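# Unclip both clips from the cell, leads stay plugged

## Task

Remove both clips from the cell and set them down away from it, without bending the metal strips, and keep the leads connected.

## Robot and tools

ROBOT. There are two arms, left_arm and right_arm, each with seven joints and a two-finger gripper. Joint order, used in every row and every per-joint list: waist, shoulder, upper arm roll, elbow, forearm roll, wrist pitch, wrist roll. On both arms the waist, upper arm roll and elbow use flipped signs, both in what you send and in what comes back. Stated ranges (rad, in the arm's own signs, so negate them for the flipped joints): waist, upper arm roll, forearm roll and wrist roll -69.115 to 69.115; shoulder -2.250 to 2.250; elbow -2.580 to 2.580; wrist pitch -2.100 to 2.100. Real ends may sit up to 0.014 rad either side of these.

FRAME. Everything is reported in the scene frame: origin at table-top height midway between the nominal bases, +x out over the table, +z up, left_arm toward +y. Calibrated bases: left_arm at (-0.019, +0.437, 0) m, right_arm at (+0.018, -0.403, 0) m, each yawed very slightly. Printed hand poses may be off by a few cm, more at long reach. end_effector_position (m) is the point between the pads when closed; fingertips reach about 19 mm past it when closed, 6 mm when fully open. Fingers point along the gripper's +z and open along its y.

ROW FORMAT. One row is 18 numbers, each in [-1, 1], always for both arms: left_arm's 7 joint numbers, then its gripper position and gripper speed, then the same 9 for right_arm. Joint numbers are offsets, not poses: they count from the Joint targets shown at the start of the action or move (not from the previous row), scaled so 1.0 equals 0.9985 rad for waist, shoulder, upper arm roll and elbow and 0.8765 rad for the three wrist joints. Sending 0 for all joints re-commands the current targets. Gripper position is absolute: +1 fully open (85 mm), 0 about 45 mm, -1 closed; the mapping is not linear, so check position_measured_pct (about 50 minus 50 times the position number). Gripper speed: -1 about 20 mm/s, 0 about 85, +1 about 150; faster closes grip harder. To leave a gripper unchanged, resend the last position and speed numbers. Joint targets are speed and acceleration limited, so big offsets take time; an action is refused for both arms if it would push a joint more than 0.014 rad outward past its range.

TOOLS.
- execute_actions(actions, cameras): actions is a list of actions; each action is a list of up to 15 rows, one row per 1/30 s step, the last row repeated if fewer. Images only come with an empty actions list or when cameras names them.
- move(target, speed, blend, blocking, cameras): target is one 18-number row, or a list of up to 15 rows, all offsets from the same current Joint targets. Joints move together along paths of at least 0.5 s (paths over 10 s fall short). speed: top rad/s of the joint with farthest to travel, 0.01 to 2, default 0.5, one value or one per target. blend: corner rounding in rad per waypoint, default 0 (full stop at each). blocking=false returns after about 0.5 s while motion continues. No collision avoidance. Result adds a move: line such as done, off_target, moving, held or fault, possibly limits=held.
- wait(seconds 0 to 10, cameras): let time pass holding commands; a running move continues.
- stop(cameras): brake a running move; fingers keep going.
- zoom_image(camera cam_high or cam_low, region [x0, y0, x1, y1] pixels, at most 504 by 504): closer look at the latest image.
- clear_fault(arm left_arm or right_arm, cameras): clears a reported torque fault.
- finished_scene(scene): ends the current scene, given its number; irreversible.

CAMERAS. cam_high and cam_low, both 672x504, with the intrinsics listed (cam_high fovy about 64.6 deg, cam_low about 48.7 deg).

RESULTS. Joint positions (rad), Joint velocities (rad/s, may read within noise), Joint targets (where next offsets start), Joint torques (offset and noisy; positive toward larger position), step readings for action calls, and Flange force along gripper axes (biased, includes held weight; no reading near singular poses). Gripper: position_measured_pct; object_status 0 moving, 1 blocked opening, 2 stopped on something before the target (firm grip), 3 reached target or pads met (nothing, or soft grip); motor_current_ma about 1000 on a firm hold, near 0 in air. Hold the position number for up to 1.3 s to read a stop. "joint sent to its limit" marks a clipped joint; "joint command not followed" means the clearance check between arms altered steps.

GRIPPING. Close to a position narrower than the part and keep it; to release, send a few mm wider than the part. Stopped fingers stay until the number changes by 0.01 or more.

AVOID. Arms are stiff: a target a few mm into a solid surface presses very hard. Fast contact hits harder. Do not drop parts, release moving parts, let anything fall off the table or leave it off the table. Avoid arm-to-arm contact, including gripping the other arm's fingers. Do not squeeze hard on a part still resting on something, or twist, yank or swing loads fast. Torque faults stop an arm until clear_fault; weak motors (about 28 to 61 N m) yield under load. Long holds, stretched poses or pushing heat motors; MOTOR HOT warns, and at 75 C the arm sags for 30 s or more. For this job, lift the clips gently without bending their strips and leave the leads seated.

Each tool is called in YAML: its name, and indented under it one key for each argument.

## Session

execute_actions:
  actions: []

Scene clock: 0.00 s.
left_arm: end_effector_position=(+0.5715, +0.3085, +0.3344) position_measured_pct=0.0 object_status=3 motor_current_ma=0 end_effector_quat_wxyz=(+0.111, +0.795, -0.356, +0.479) | right_arm: end_effector_position=(+0.1676, -0.5033, +0.1193) position_measured_pct=0.0 object_status=3 motor_current_ma=0 end_effector_quat_wxyz=(-0.334, +0.338, +0.713, +0.515)
Joint positions: left_arm=[0.098 0.312 0.061 -1.911 1.503 0.683 2.558] | right_arm=[-1.069 1.034 0.005 -1.851 -0.354 1.561 2.028]
Joint velocities: within noise
Joint torques (N m): no reading
Flange force (N): no reading
Joint targets: left_arm=[0.098 0.312 0.061 -1.911 1.503 0.683 2.558] | right_arm=[-1.069 1.034 0.005 -1.851 -0.354 1.561 2.028]
Tool commands: left_gripper/position=+1.0 left_gripper/speed=+1.0 right_gripper/position=+1.0 right_gripper/speed=+1.0

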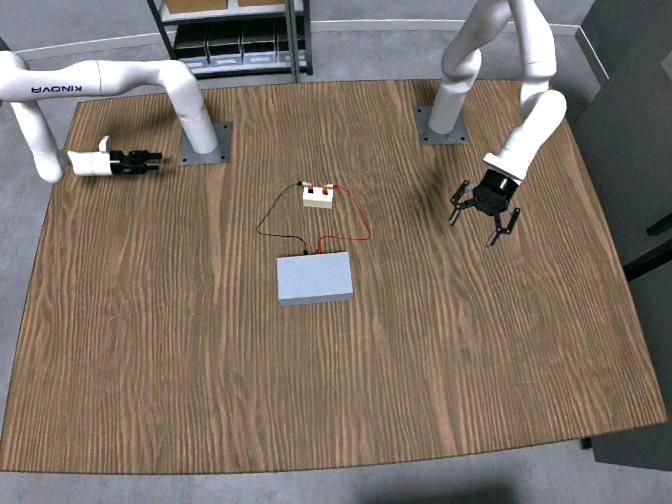

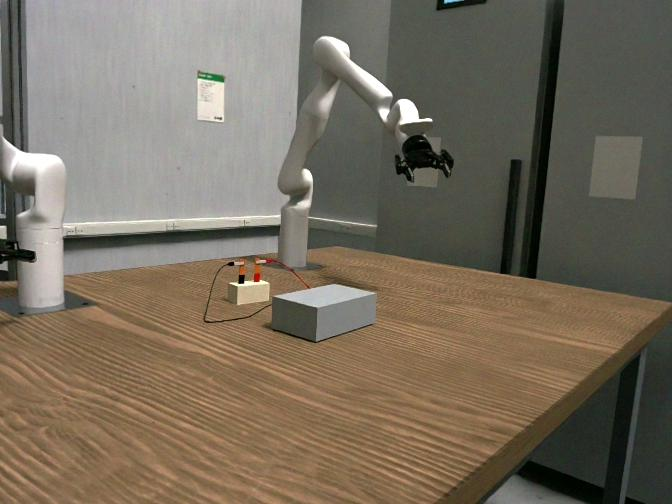

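zoom_image:
  camera: "cam_high"
  region: [285, 165, 355, 225]

zoom_image:
  camera: "cam_low"
  region: [215, 240, 285, 310]

Scaled by 7.200 from the camera's 672x504 image, which has a finer 960x720 frame.

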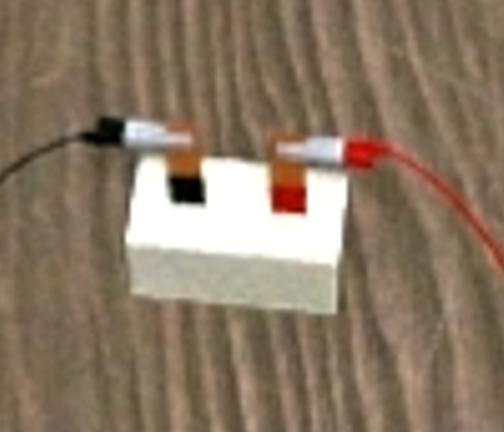

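Scaled by 7.200 from the camera's 672x504 image, which has a finer 960x720 frame.

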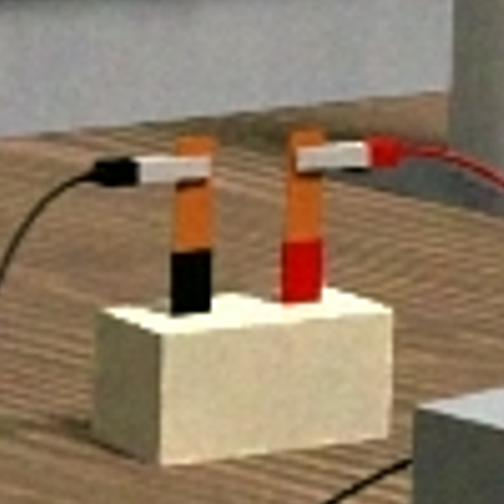

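move:
  target: [-0.488,0.1382,-0.0611,0.209,-0.8574,0.2151,-0.9743,-0.5,0,0,0,0,0,0,0,0,1,1]
  speed: 1

move:
  target: [-0.488,0.1382,0,0.209,-0.8574,0.2151,-0.9743,-0.5,0,0,0,0,0,0,0,0,1,1]
  speed: 1
  cameras: ["all"]

zoom_image:
  camera: "cam_high"
  region: [290, 150, 350, 210]

zoom_image:
  camera: "cam_low"
  region: [220, 220, 290, 290]

Scene clock: 3.00 s.
left_arm: end_effector_position=(+0.3904, +0.0692, +0.2360) position_measured_pct=74.9 object_status=3 motor_current_ma=0 end_effector_quat_wxyz=(-0.022, -0.101, +0.949, -0.299) | right_arm: end_effector_position=(+0.1676, -0.5033, +0.1193) position_measured_pct=0.0 object_status=3 motor_current_ma=0 end_effector_quat_wxyz=(-0.334, +0.338, +0.713, +0.515)
Joint positions: left_arm=[-0.389 0.45 0 -1.702 0.752 0.871 1.704] | right_arm=[-1.069 1.034 0.005 -1.851 -0.354 1.561 2.028]
Joint torques (N m): left_arm=[-0.25 -17.38 -1.53 8.01 1.24 0 0.02] | right_arm=[0.42 -15.95 -0.03 -1.62 -0.19 2.53 -0.15]
Flange force (N): left_arm=[-1.8 -0.1 0.3] | right_arm=[-0.4 0.9 -4.4]
Joint targets: left_arm=[-0.389 0.450 0.000 -1.702 0.752 0.871 1.704] | right_arm=[-1.069 1.034 0.005 -1.851 -0.354 1.561 2.028]
move: done

Scene clock: 4.37 s.
left_arm: end_effector_position=(+0.2883, +0.0325, +0.1702) position_measured_pct=74.9 object_status=3 motor_current_ma=0 end_effector_quat_wxyz=(+0.000, +0.715, +0.699, +0.000) | right_arm: end_effector_position=(+0.1676, -0.5033, +0.1193) position_measured_pct=0.0 object_status=3 motor_current_ma=0 end_effector_quat_wxyz=(-0.334, +0.338, +0.713, +0.515)
Joint positions: left_arm=[-0.877 0.588 0 -1.493 0 1.06 0.85] | right_arm=[-1.069 1.034 0.005 -1.851 -0.354 1.561 2.028]
Joint torques (N m): left_arm=[-0.34 -19.39 -0.92 7.65 0.06 -0.11 0.01] | right_arm=[0.33 -16.02 -0.04 -1.59 -0.21 2.53 -0.12]
Flange force (N): left_arm=[-0.9 1.6 0.3] | right_arm=[-0.6 0.9 -4.3]
Joint targets: left_arm=[-0.877 0.588 0.000 -1.493 0.000 1.060 0.850] | right_arm=[-1.069 1.034 0.005 -1.851 -0.354 1.561 2.028]
move: done

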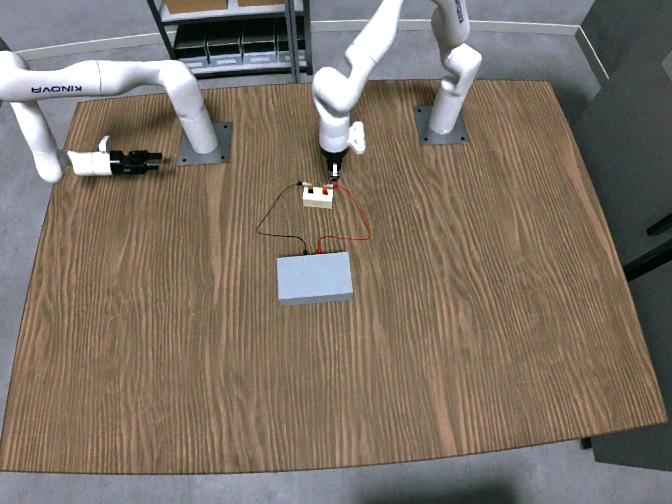

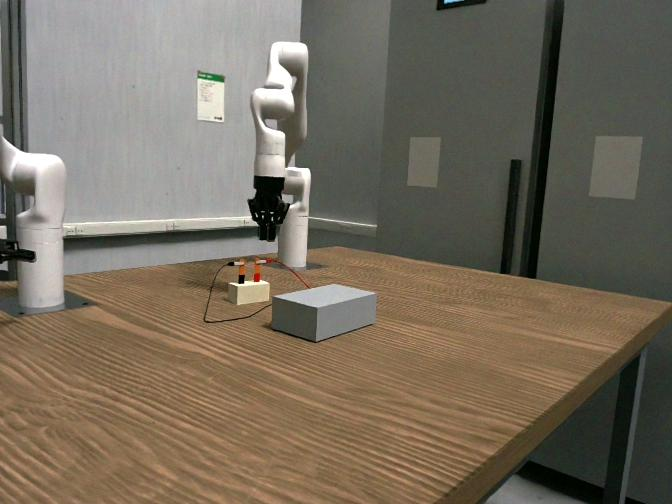

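Scaled by 8.400 from the camera's 672x504 image, which has a finer 960x720 frame.

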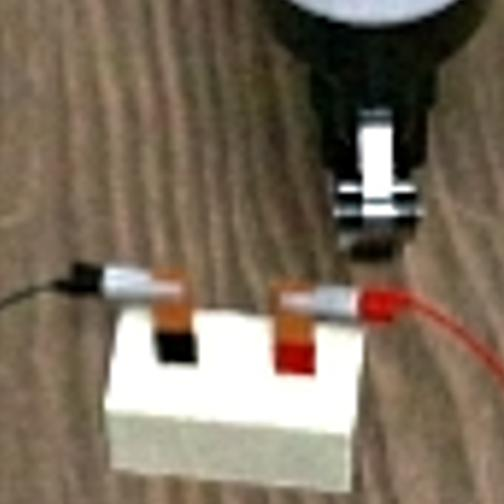

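Scaled by 7.200 from the camera's 672x504 image, which has a finer 960x720 frame.

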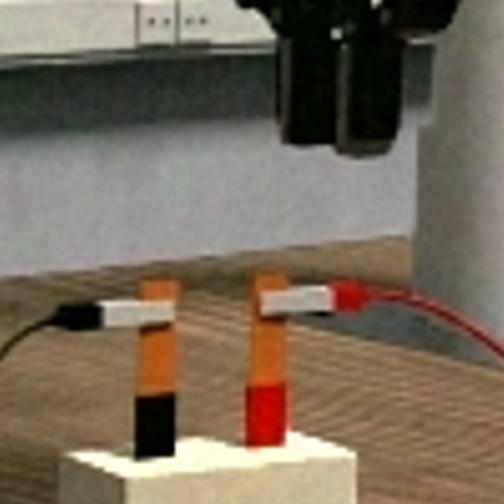

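move:
  target: [0,0.0551,0,-0.0571,0,-0.1278,0,-0.5,-0.5,0,0,0,0,0,0,0,1,1]
  speed: 0.2
  cameras: ["all"]

zoom_image:
  camera: "cam_high"
  region: [310, 160, 360, 210]

zoom_image:
  camera: "cam_low"
  region: [230, 230, 280, 280]

Scene clock: 5.73 s.
left_arm: end_effector_position=(+0.2883, +0.0325, +0.1271) position_measured_pct=74.9 object_status=3 motor_current_ma=0 end_effector_quat_wxyz=(+0.000, +0.715, +0.699, +0.000) | right_arm: end_effector_position=(+0.1676, -0.5033, +0.1193) position_measured_pct=0.0 object_status=3 motor_current_ma=0 end_effector_quat_wxyz=(-0.334, +0.338, +0.713, +0.515)
Joint positions: left_arm=[-0.877 0.643 0 -1.55 0 0.948 0.85] | right_arm=[-1.069 1.034 0.005 -1.851 -0.354 1.561 2.028]
Joint torques (N m): left_arm=[-0.26 -19.77 -0.95 7.1 0.07 -0.08 0.06] | right_arm=[0.45 -15.93 -0.06 -1.57 -0.19 2.52 -0.15]
Flange force (N): left_arm=[-0.9 1.5 0.6] | right_arm=[-0.3 0.9 -4.3]
Joint targets: left_arm=[-0.877 0.643 0.000 -1.550 0.000 0.948 0.850] | right_arm=[-1.069 1.034 0.005 -1.851 -0.354 1.561 2.028]
move: done

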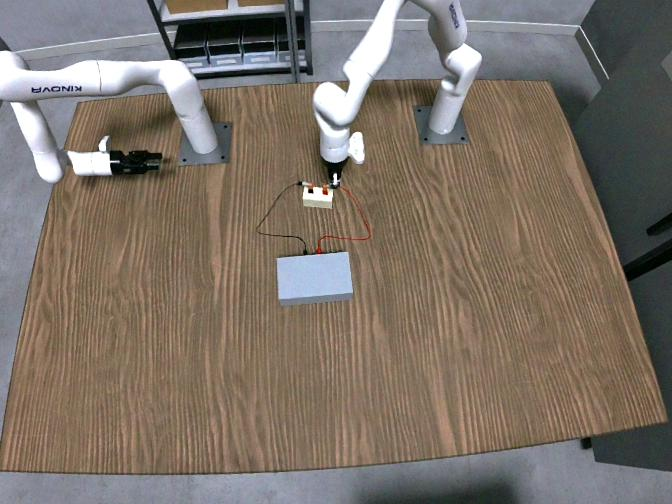

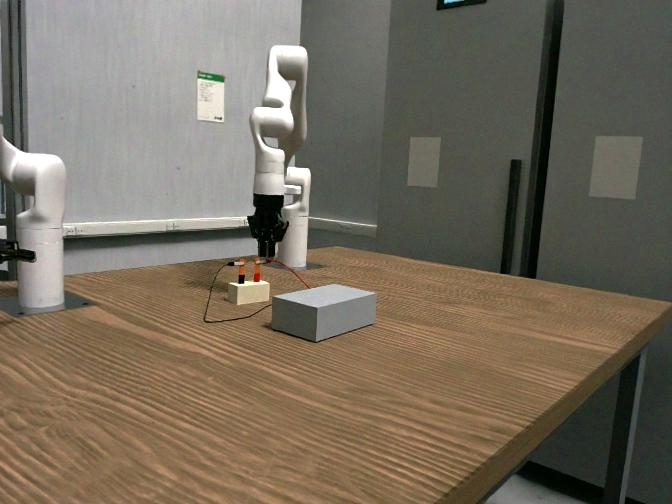

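Scaled by 10.080 from the camera's 672x504 image, which has a finer 960x720 frame.

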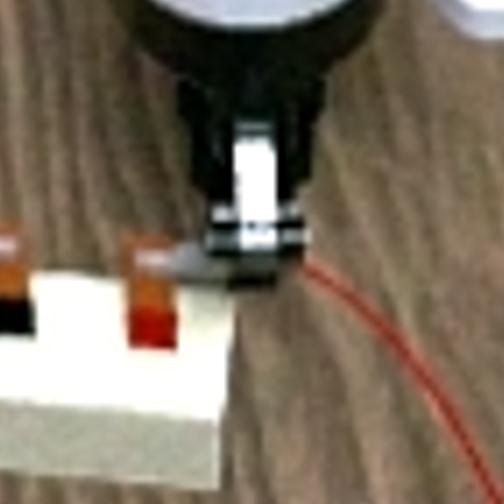

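Scaled by 10.080 from the camera's 672x504 image, which has a finer 960x720 frame.

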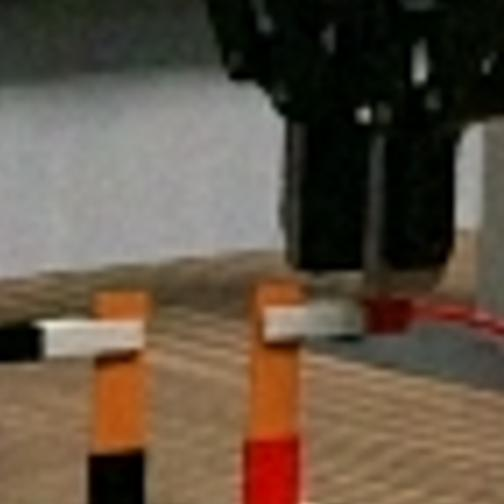

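move:
  target:
    - [0,0,0,0,0,0,0,-0.4,-0.5,0,0,0,0,0,0,0,1,1]
    - [0.0084,0.0291,0,-0.0248,0,-0.0615,-0.008,-0.4,-0.5,0,0,0,0,0,0,0,1,1]
    - [0.0084,0.0291,0,-0.0248,0,-0.0615,-0.008,-0.68,-0.8,0,0,0,0,0,0,0,1,1]
  speed: 0.1
  cameras: ["all"]

zoom_image:
  camera: "cam_high"
  region: [310, 160, 360, 210]

zoom_image:
  camera: "cam_low"
  region: [230, 230, 280, 280]

Scene clock: 9.00 s.
left_arm: end_effector_position=(+0.2914, +0.0355, +0.1062) position_measured_pct=84.0 object_status=0 motor_current_ma=0 end_effector_quat_wxyz=(+0.000, +0.714, +0.700, +0.000) | right_arm: end_effector_position=(+0.1676, -0.5033, +0.1193) position_measured_pct=0.0 object_status=3 motor_current_ma=0 end_effector_quat_wxyz=(-0.334, +0.338, +0.713, +0.515)
Joint positions: left_arm=[-0.868 0.672 0 -1.575 0 0.894 0.843] | right_arm=[-1.069 1.034 0.005 -1.851 -0.354 1.561 2.028]
Joint torques (N m): left_arm=[-0.34 -19.81 -1.07 6.82 0.14 -0.1 -0.01] | right_arm=[0.31 -15.98 -0.06 -1.56 -0.21 2.55 -0.12]
Flange force (N): left_arm=[-0.7 1.3 0.4] | right_arm=[-0.5 1.0 -4.1]
Joint targets: left_arm=[-0.868 0.672 0.000 -1.575 0.000 0.894 0.843] | right_arm=[-1.069 1.034 0.005 -1.851 -0.354 1.561 2.028]
move: done

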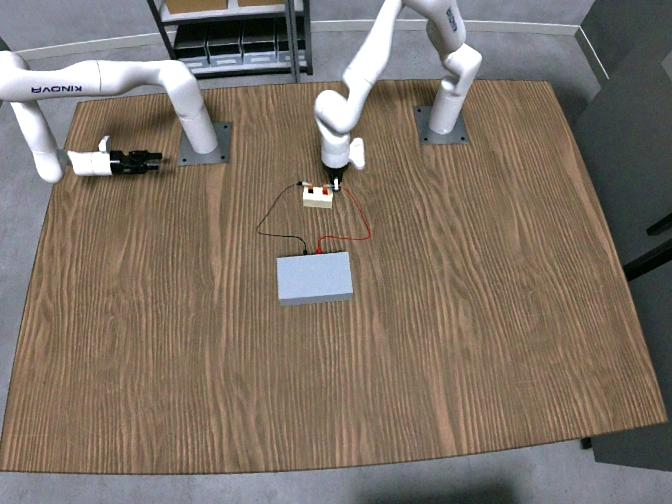

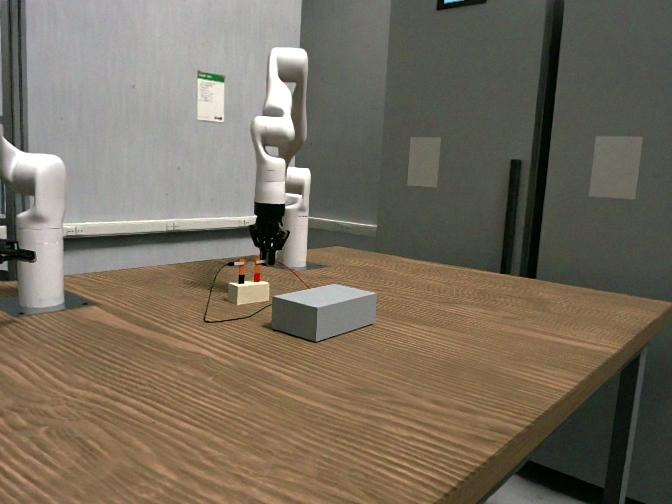

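Scaled by 10.080 from the camera's 672x504 image, which has a finer 960x720 frame.

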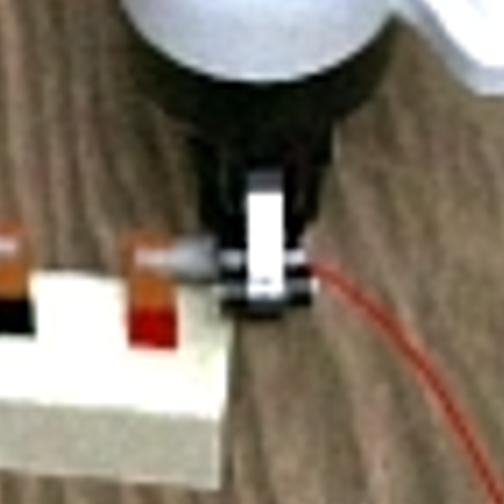

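Scaled by 10.080 from the camera's 672x504 image, which has a finer 960x720 frame.

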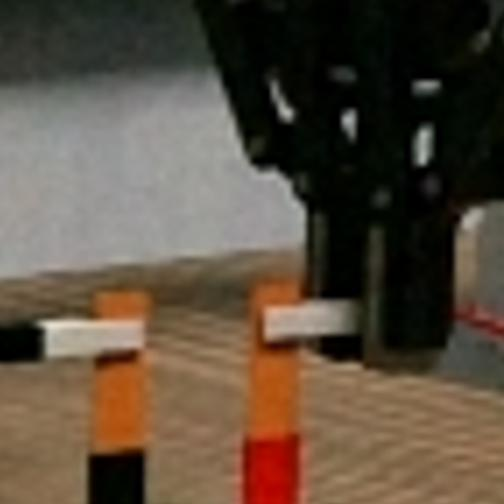

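move:
  target: [0,0,0,0,0,0,0,-0.9,-1,0,0,0,0,0,0,0,1,1]

wait:
  seconds: 1
  cameras: ["all"]

zoom_image:
  camera: "cam_high"
  region: [310, 160, 360, 210]

zoom_image:
  camera: "cam_low"
  region: [230, 230, 280, 280]

Scene clock: 10.23 s.
left_arm: end_effector_position=(+0.2914, +0.0355, +0.1062) position_measured_pct=92.6 object_status=0 motor_current_ma=1000 end_effector_quat_wxyz=(+0.000, +0.714, +0.700, +0.000) | right_arm: end_effector_position=(+0.1676, -0.5033, +0.1193) position_measured_pct=0.0 object_status=3 motor_current_ma=0 end_effector_quat_wxyz=(-0.334, +0.338, +0.713, +0.515)
Joint positions: left_arm=[-0.868 0.672 0 -1.575 0 0.894 0.843] | right_arm=[-1.069 1.034 0.005 -1.851 -0.354 1.561 2.028]
Joint torques (N m): left_arm=[-0.08 -19.78 -0.84 6.96 0.01 -0.16 0.02] | right_arm=[0.34 -15.95 0 -1.51 -0.21 2.5 -0.14]
Flange force (N): left_arm=[-0.6 0.7 0.4] | right_arm=[-0.2 0.9 -4.2]
Joint targets: left_arm=[-0.868 0.672 0.000 -1.575 0.000 0.894 0.843] | right_arm=[-1.069 1.034 0.005 -1.851 -0.354 1.561 2.028]
move: done

Scene clock: 11.23 s.
left_arm: end_effector_position=(+0.2914, +0.0355, +0.1062) position_measured_pct=92.6 object_status=2 motor_current_ma=1000 end_effector_quat_wxyz=(+0.000, +0.714, +0.700, +0.000) | right_arm: end_effector_position=(+0.1676, -0.5033, +0.1193) position_measured_pct=0.0 object_status=3 motor_current_ma=0 end_effector_quat_wxyz=(-0.334, +0.338, +0.713, +0.515)
Joint positions: left_arm=[-0.868 0.672 0 -1.575 0 0.894 0.843] | right_arm=[-1.069 1.034 0.005 -1.851 -0.354 1.561 2.028]
Joint torques (N m): left_arm=[-0.09 -19.84 -0.78 6.95 -0.02 -0.21 0.07] | right_arm=[0.38 -15.97 -0.04 -1.59 -0.21 2.54 -0.16]
Flange force (N): left_arm=[-0.8 0.9 0.3] | right_arm=[-0.4 0.8 -4.3]
Joint targets: left_arm=[-0.868 0.672 0.000 -1.575 0.000 0.894 0.843] | right_arm=[-1.069 1.034 0.005 -1.851 -0.354 1.561 2.028]
Tool commands: left_gripper/position=-0.9 left_gripper/speed=-1.0 right_gripper/position=+1.0 right_gripper/speed=+1.0
wait: 1.00 s; at rest by 0.17 s

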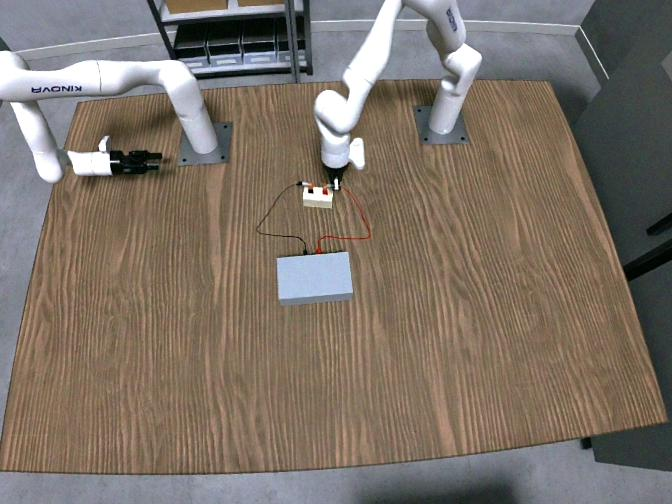

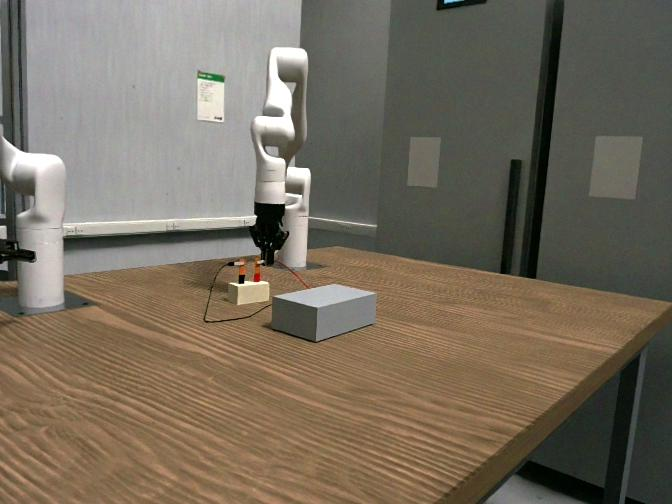

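Scaled by 10.080 from the camera's 672x504 image, which has a finer 960x720 frame.

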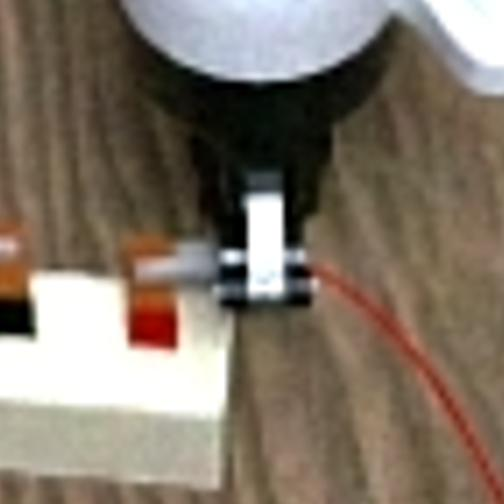

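Scaled by 10.080 from the camera's 672x504 image, which has a finer 960x720 frame.

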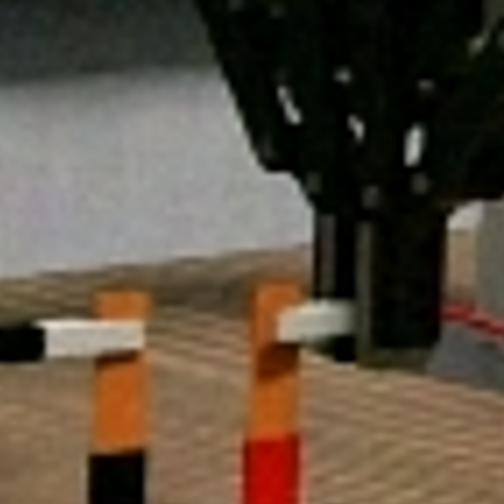

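move:
  target: [0.0347,-0.0362,0,-0.0704,0,-0.039,-0.0396,-0.9,-1,0,0,0,0,0,0,0,1,1]
  speed: 0.05
  cameras: ["all"]

zoom_image:
  camera: "cam_high"
  region: [290, 160, 360, 220]

zoom_image:
  camera: "cam_low"
  region: [220, 240, 290, 310]

Scene clock: 13.63 s.
left_arm: end_effector_position=(+0.2923, +0.0604, +0.1072) position_measured_pct=92.6 object_status=2 motor_current_ma=1000 end_effector_quat_wxyz=(+0.000, +0.714, +0.700, +0.000) | right_arm: end_effector_position=(+0.1676, -0.5033, +0.1193) position_measured_pct=0.0 object_status=3 motor_current_ma=0 end_effector_quat_wxyz=(-0.334, +0.338, +0.713, +0.515)
Joint positions: left_arm=[-0.834 0.636 0 -1.646 0 0.86 0.809] | right_arm=[-1.069 1.034 0.005 -1.851 -0.354 1.561 2.028]
Joint torques (N m): left_arm=[-0.22 -19.05 -0.9 6.64 0.03 -0.08 0] | right_arm=[0.38 -15.94 0 -1.59 -0.24 2.52 -0.14]
Flange force (N): left_arm=[-0.7 1.1 0.5] | right_arm=[-0.3 0.8 -4.4]
Joint targets: left_arm=[-0.834 0.636 0.000 -1.646 0.000 0.860 0.809] | right_arm=[-1.069 1.034 0.005 -1.851 -0.354 1.561 2.028]
move: done

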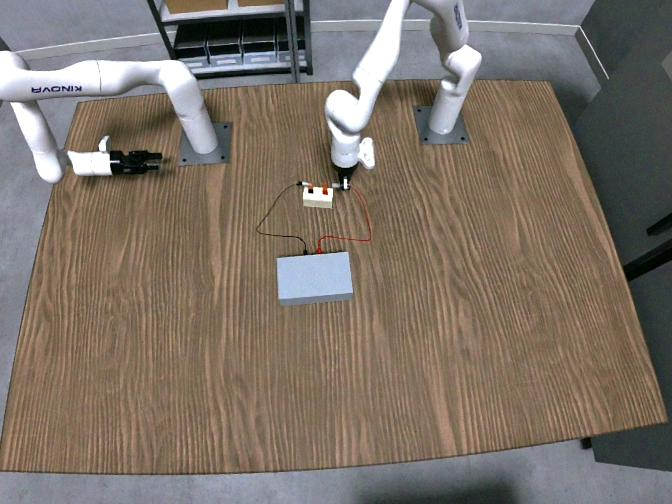

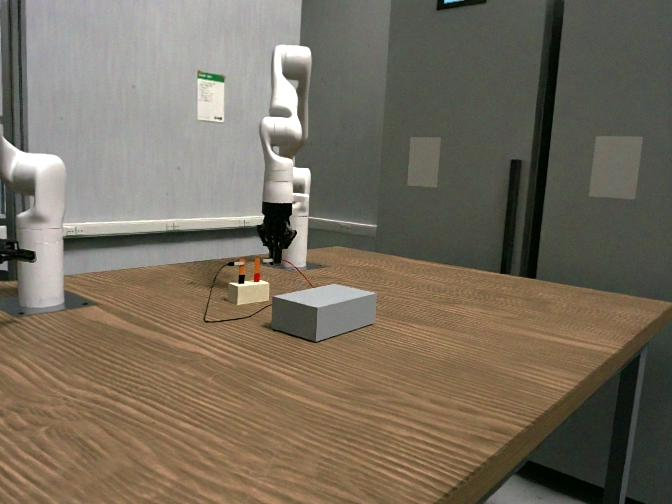

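Scaled by 7.200 from the camera's 672x504 image, which has a finer 960x720 frame.

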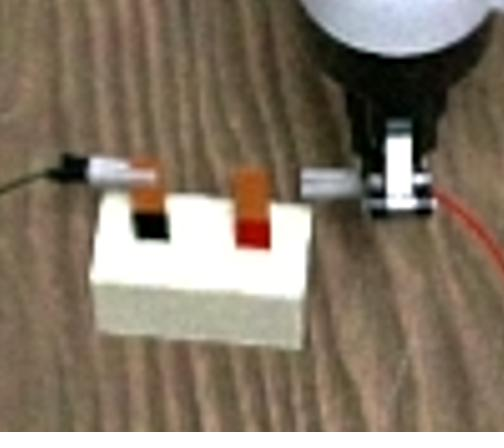

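Scaled by 7.200 from the camera's 672x504 image, which has a finer 960x720 frame.

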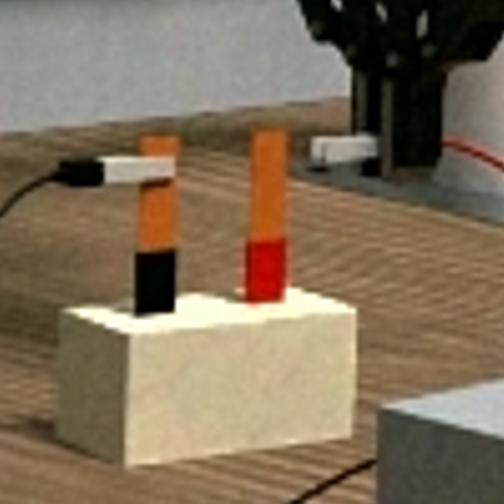

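move:
  target:
    - [0.1718,-0.1333,0,-0.2212,0,-0.1002,-0.1957,-0.9,-1,0,0,0,0,0,0,0,1,1]
    - [0.1718,0.0536,0,-0.2931,0,-0.395,-0.1957,-0.9,-1,0,0,0,0,0,0,0,1,1]
    - [0.1718,0.0536,0,-0.2931,0,-0.395,-0.1957,-0.5,-0.8,0,0,0,0,0,0,0,1,1]
    - [0.1718,-0.2193,0,-0.1504,0,0.0785,-0.1957,-0.5,-0.8,0,0,0,0,0,0,0,1,1]
  speed: 0.25

Scene clock: 19.27 s.
left_arm: end_effector_position=(+0.2999, +0.1595, +0.1702) position_measured_pct=74.9 object_status=3 motor_current_ma=0 end_effector_quat_wxyz=(+0.000, +0.715, +0.700, +0.000) | right_arm: end_effector_position=(+0.1676, -0.5033, +0.1193) position_measured_pct=0.0 object_status=3 motor_current_ma=0 end_effector_quat_wxyz=(-0.334, +0.338, +0.713, +0.515)
Joint positions: left_arm=[-0.662 0.417 0 -1.796 0 0.929 0.637] | right_arm=[-1.069 1.034 0.005 -1.851 -0.354 1.561 2.028]
Joint torques (N m): left_arm=[-0.26 -15.76 -0.8 7.03 0.03 -0.13 -0.02] | right_arm=[0.37 -16 -0.04 -1.61 -0.17 2.53 -0.15]
Flange force (N): left_arm=[-0.5 1.5 0.4] | right_arm=[-0.6 0.9 -4.3]
Joint targets: left_arm=[-0.662 0.417 0.000 -1.796 0.000 0.929 0.637] | right_arm=[-1.069 1.034 0.005 -1.851 -0.354 1.561 2.028]
move: done

move:
  target:
    - [-0.34,0.3622,0,0.6708,0,0.3515,0.2444,-0.5,-0.8,0,0,0,0,0,0,0,1,1]
    - [-0.34,0.4028,0,0.6104,0,0.2365,0.2444,-0.5,-0.8,0,0,0,0,0,0,0,1,1]
  speed: [0.4,0.2]
  cameras: ["all"]

zoom_image:
  camera: "cam_high"
  region: [280, 160, 330, 210]

zoom_image:
  camera: "cam_low"
  region: [210, 230, 260, 280]

Scene clock: 23.00 s.
left_arm: end_effector_position=(+0.2815, -0.0740, +0.1288) position_measured_pct=74.9 object_status=3 motor_current_ma=0 end_effector_quat_wxyz=(+0.000, +0.757, +0.654, +0.000) | right_arm: end_effector_position=(+0.1676, -0.5033, +0.1193) position_measured_pct=0.0 object_status=3 motor_current_ma=0 end_effector_quat_wxyz=(-0.334, +0.338, +0.713, +0.515)
Joint positions: left_arm=[-1.002 0.819 0 -1.186 0 1.136 0.851] | right_arm=[-1.069 1.034 0.005 -1.851 -0.354 1.561 2.028]
Joint torques (N m): left_arm=[-0.19 -22.93 -0.93 7.89 0.04 -0.1 0.04] | right_arm=[0.39 -15.94 0 -1.58 -0.19 2.53 -0.14]
Flange force (N): left_arm=[-1.1 1.3 0.0] | right_arm=[-0.3 0.9 -4.3]
Joint targets: left_arm=[-1.002 0.819 0.000 -1.186 0.000 1.136 0.851] | right_arm=[-1.069 1.034 0.005 -1.851 -0.354 1.561 2.028]
move: done

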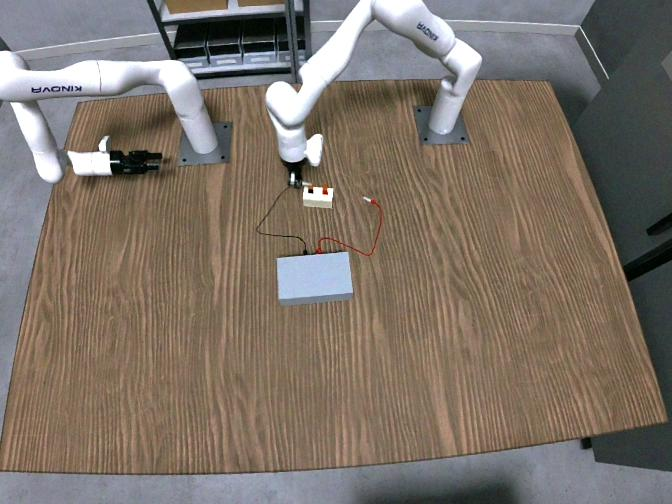

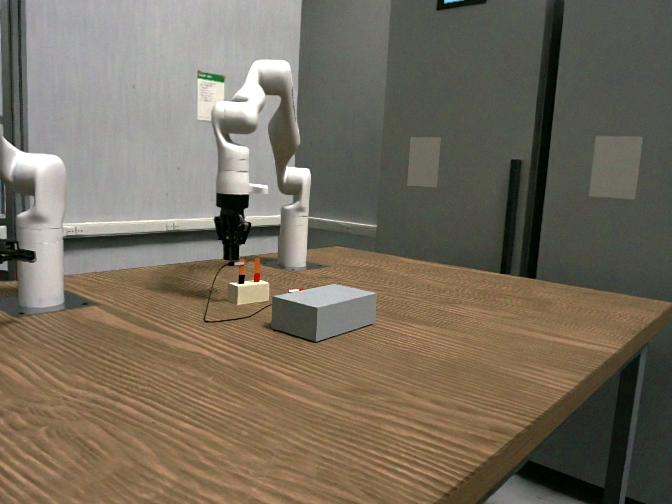

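Scaled by 10.080 from the camera's 672x504 image, which has a finer 960x720 frame.

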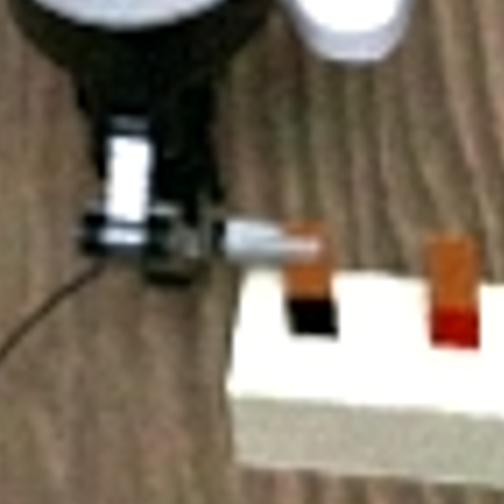

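Scaled by 10.080 from the camera's 672x504 image, which has a finer 960x720 frame.

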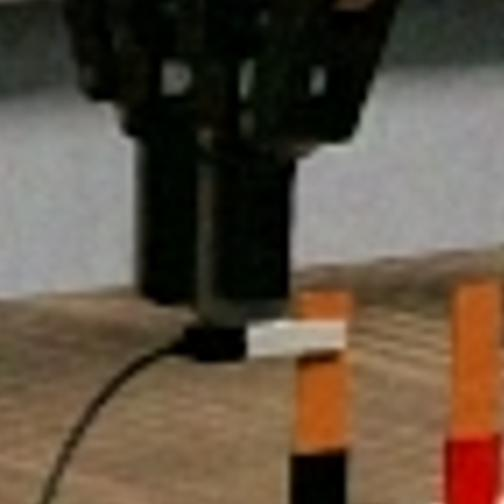

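move:
  target:
    - [-0.0044,-0.0102,0,-0.0212,0,-0.0126,-0.0345,-0.35,-0.8,0,0,0,0,0,0,0,1,1]
    - [-0.0044,0.0157,0,-0.0474,0,-0.0719,-0.0345,-0.35,-0.8,0,0,0,0,0,0,0,1,1]
    - [-0.0044,0.0157,0,-0.0474,0,-0.0719,-0.0345,-0.6,-0.8,0,0,0,0,0,0,0,1,1]
  speed: 0.1
  cameras: ["all"]

zoom_image:
  camera: "cam_high"
  region: [280, 160, 330, 210]

zoom_image:
  camera: "cam_low"
  region: [210, 230, 260, 280]

Scene clock: 26.93 s.
left_arm: end_effector_position=(+0.2769, -0.0716, +0.1062) position_measured_pct=80.1 object_status=0 motor_current_ma=0 end_effector_quat_wxyz=(+0.000, +0.768, +0.640, +0.000) | right_arm: end_effector_position=(+0.1676, -0.5033, +0.1193) position_measured_pct=0.0 object_status=3 motor_current_ma=0 end_effector_quat_wxyz=(-0.334, +0.338, +0.713, +0.515)
Joint positions: left_arm=[-1.006 0.834 0 -1.234 0 1.073 0.821] | right_arm=[-1.069 1.034 0.005 -1.851 -0.354 1.561 2.028]
Joint torques (N m): left_arm=[-0.24 -23.01 -1 7.73 0.02 -0.06 0.03] | right_arm=[0.39 -15.91 -0.08 -1.61 -0.17 2.54 -0.14]
Flange force (N): left_arm=[-0.8 1.2 0.4] | right_arm=[-0.4 1.0 -4.3]
Joint targets: left_arm=[-1.006 0.834 0.000 -1.234 0.000 1.073 0.821] | right_arm=[-1.069 1.034 0.005 -1.851 -0.354 1.561 2.028]
move: done

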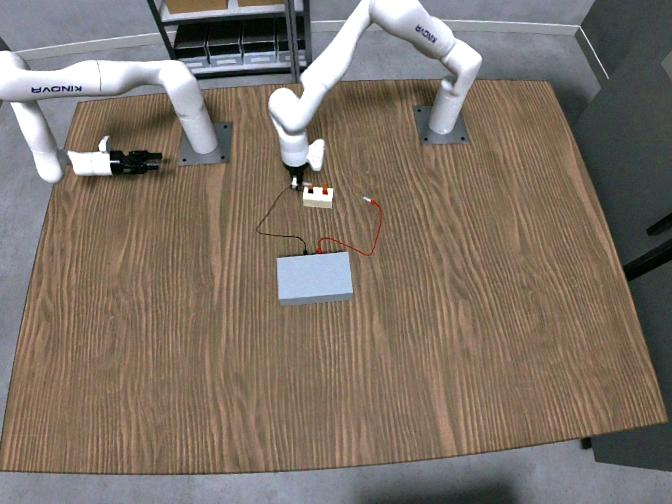

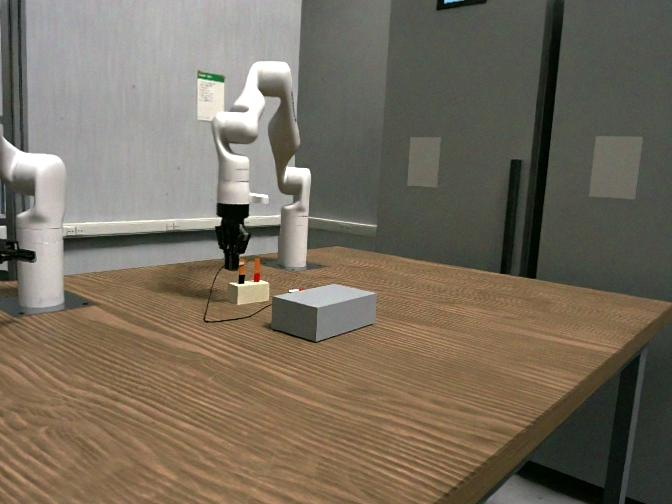

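Scaled by 10.080 from the camera's 672x504 image, which has a finer 960x720 frame.

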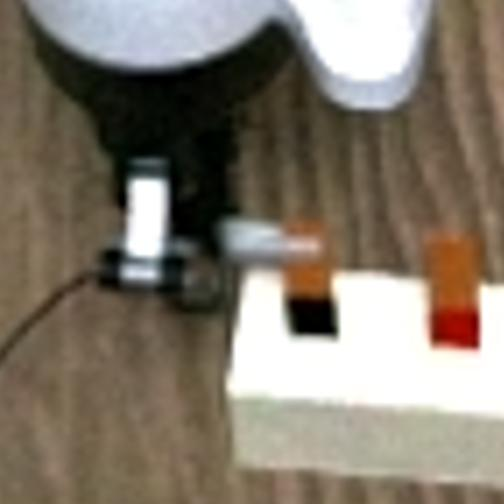

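Scaled by 10.080 from the camera's 672x504 image, which has a finer 960x720 frame.

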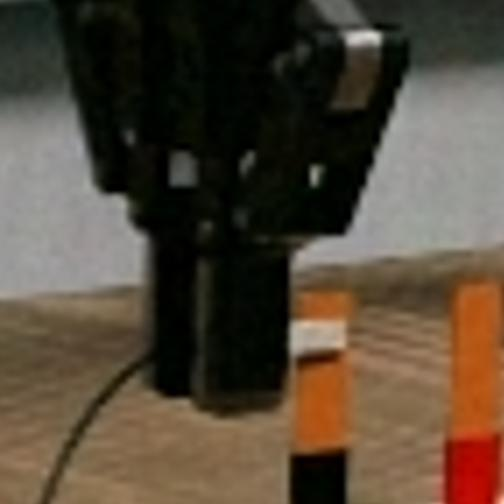

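move:
  target: [0,0,0,0,0,0,0,-0.75,-1,0,0,0,0,0,0,0,1,1]
  cameras: ["all"]

zoom_image:
  camera: "cam_high"
  region: [280, 160, 330, 210]

zoom_image:
  camera: "cam_low"
  region: [210, 230, 260, 280]

Scene clock: 27.77 s.
left_arm: end_effector_position=(+0.2769, -0.0716, +0.1062) position_measured_pct=87.4 object_status=0 motor_current_ma=20 end_effector_quat_wxyz=(+0.000, +0.768, +0.640, +0.000) | right_arm: end_effector_position=(+0.1676, -0.5033, +0.1193) position_measured_pct=0.0 object_status=3 motor_current_ma=0 end_effector_quat_wxyz=(-0.334, +0.338, +0.713, +0.515)
Joint positions: left_arm=[-1.006 0.834 0 -1.234 0 1.073 0.821] | right_arm=[-1.069 1.034 0.005 -1.851 -0.354 1.561 2.028]
Joint torques (N m): left_arm=[0.15 -22.9 -0.53 7.6 -0.15 -0.08 0] | right_arm=[0.41 -15.96 -0.06 -1.55 -0.19 2.54 -0.16]
Flange force (N): left_arm=[-1.6 0.9 0.0] | right_arm=[-0.3 0.9 -4.2]
Joint targets: left_arm=[-1.006 0.834 0.000 -1.234 0.000 1.073 0.821] | right_arm=[-1.069 1.034 0.005 -1.851 -0.354 1.561 2.028]
move: done

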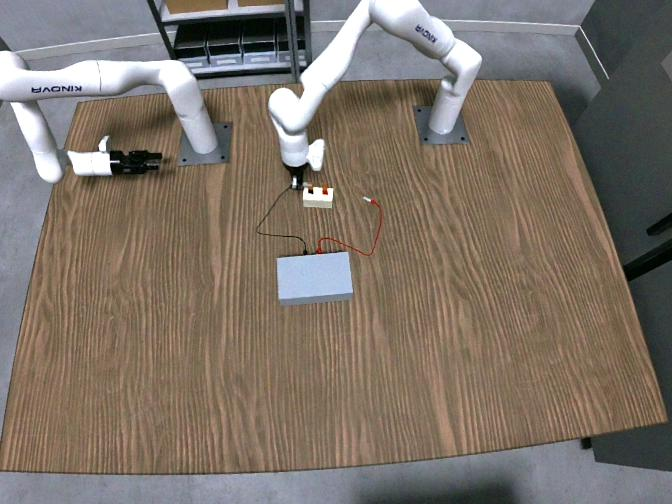

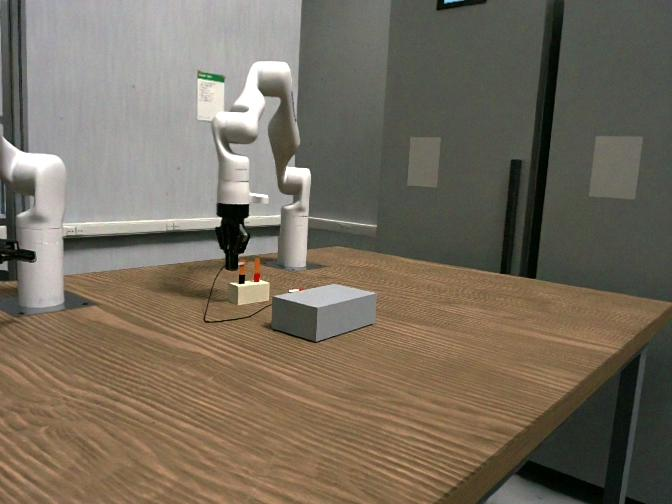

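Scaled by 10.080 from the camera's 672x504 image, which has a finer 960x720 frame.

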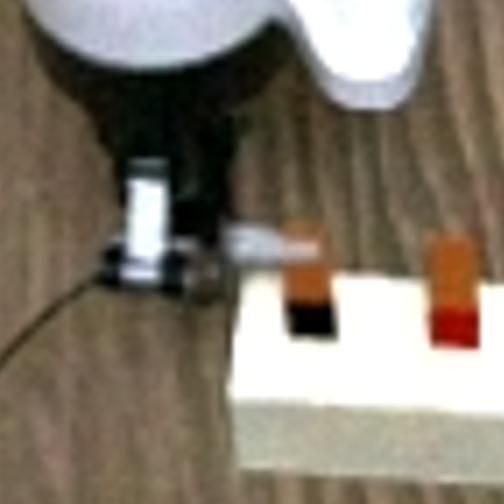

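Scaled by 10.080 from the camera's 672x504 image, which has a finer 960x720 frame.

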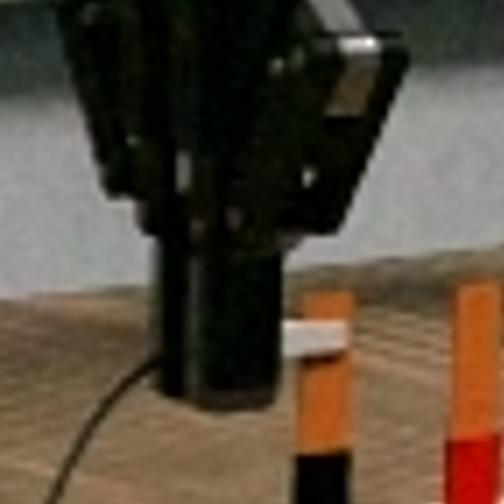

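move:
  target: [0,0,0,0,0,0,0,-0.9,-1,0,0,0,0,0,0,0,1,1]

wait:
  seconds: 1
  cameras: ["all"]

zoom_image:
  camera: "cam_high"
  region: [280, 160, 330, 210]

zoom_image:
  camera: "cam_low"
  region: [210, 230, 260, 280]

Scene clock: 29.03 s.
left_arm: end_effector_position=(+0.2769, -0.0716, +0.1062) position_measured_pct=92.2 object_status=0 motor_current_ma=1000 end_effector_quat_wxyz=(+0.000, +0.768, +0.640, +0.000) | right_arm: end_effector_position=(+0.1676, -0.5033, +0.1193) position_measured_pct=0.0 object_status=3 motor_current_ma=0 end_effector_quat_wxyz=(-0.334, +0.338, +0.713, +0.515)
Joint positions: left_arm=[-1.006 0.834 0 -1.234 0 1.073 0.821] | right_arm=[-1.069 1.034 0.005 -1.851 -0.354 1.561 2.028]
Joint torques (N m): left_arm=[-0.03 -22.93 -0.83 7.77 -0.08 -0.18 -0.01] | right_arm=[0.37 -15.96 -0.01 -1.58 -0.21 2.52 -0.12]
Flange force (N): left_arm=[-1.0 0.8 0.0] | right_arm=[-0.4 0.9 -4.4]
Joint targets: left_arm=[-1.006 0.834 0.000 -1.234 0.000 1.073 0.821] | right_arm=[-1.069 1.034 0.005 -1.851 -0.354 1.561 2.028]
move: done

Scene clock: 30.03 s.
left_arm: end_effector_position=(+0.2769, -0.0716, +0.1062) position_measured_pct=92.2 object_status=2 motor_current_ma=1000 end_effector_quat_wxyz=(+0.000, +0.768, +0.640, +0.000) | right_arm: end_effector_position=(+0.1676, -0.5033, +0.1193) position_measured_pct=0.0 object_status=3 motor_current_ma=0 end_effector_quat_wxyz=(-0.334, +0.338, +0.713, +0.515)
Joint positions: left_arm=[-1.006 0.834 0 -1.234 0 1.073 0.821] | right_arm=[-1.069 1.034 0.005 -1.851 -0.354 1.561 2.028]
Joint torques (N m): left_arm=[0.01 -22.92 -0.76 7.8 -0.09 -0.2 0.02] | right_arm=[0.38 -15.95 -0.09 -1.59 -0.17 2.52 -0.16]
Flange force (N): left_arm=[-0.9 0.7 0.0] | right_arm=[-0.4 1.0 -4.3]
Joint targets: left_arm=[-1.006 0.834 0.000 -1.234 0.000 1.073 0.821] | right_arm=[-1.069 1.034 0.005 -1.851 -0.354 1.561 2.028]
Tool commands: left_gripper/position=-0.9 left_gripper/speed=-1.0 right_gripper/position=+1.0 right_gripper/speed=+1.0
wait: 1.00 s; at rest by 0.17 s

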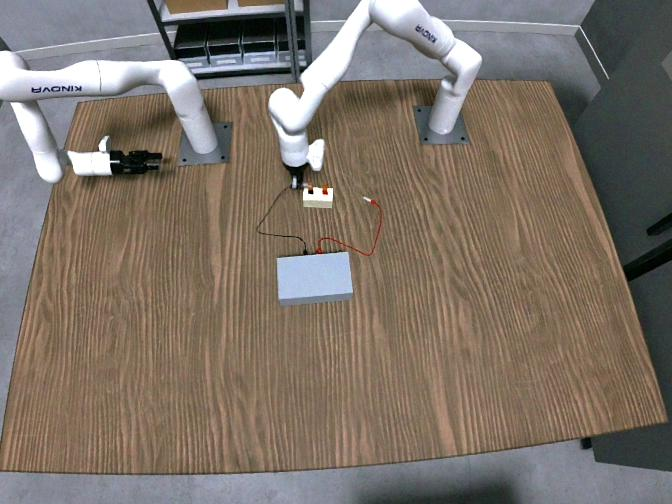

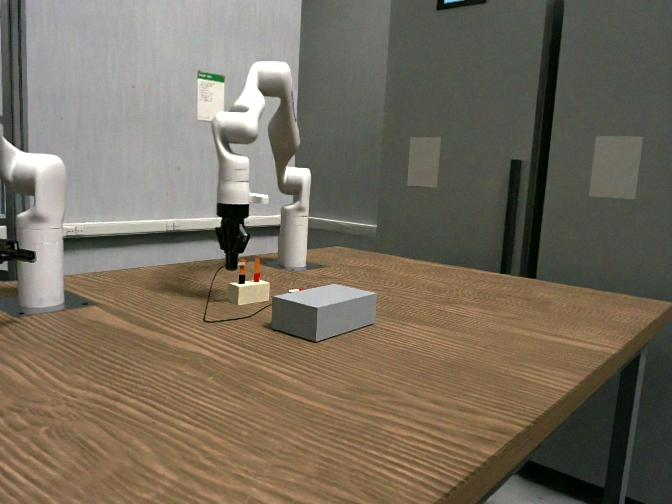

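Scaled by 10.080 from the camera's 672x504 image, which has a finer 960x720 frame.

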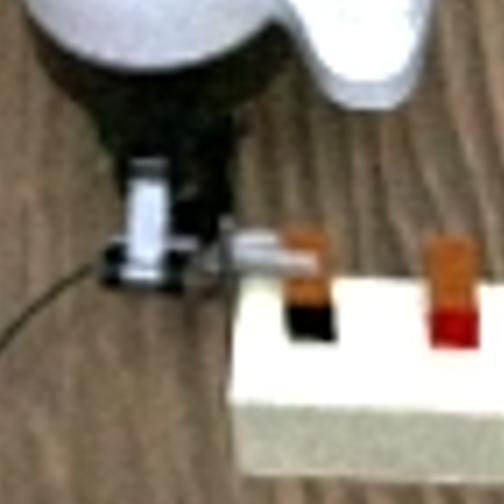

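Scaled by 10.080 from the camera's 672x504 image, which has a finer 960x720 frame.

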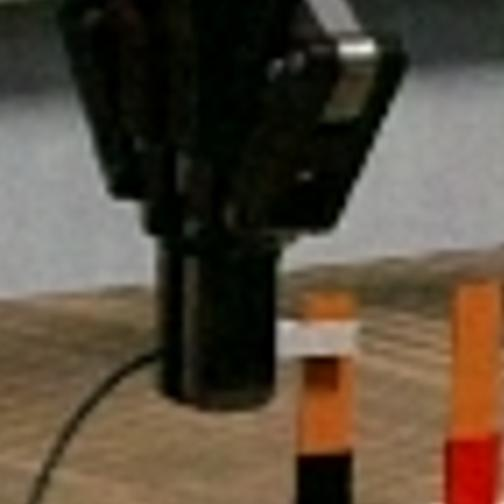

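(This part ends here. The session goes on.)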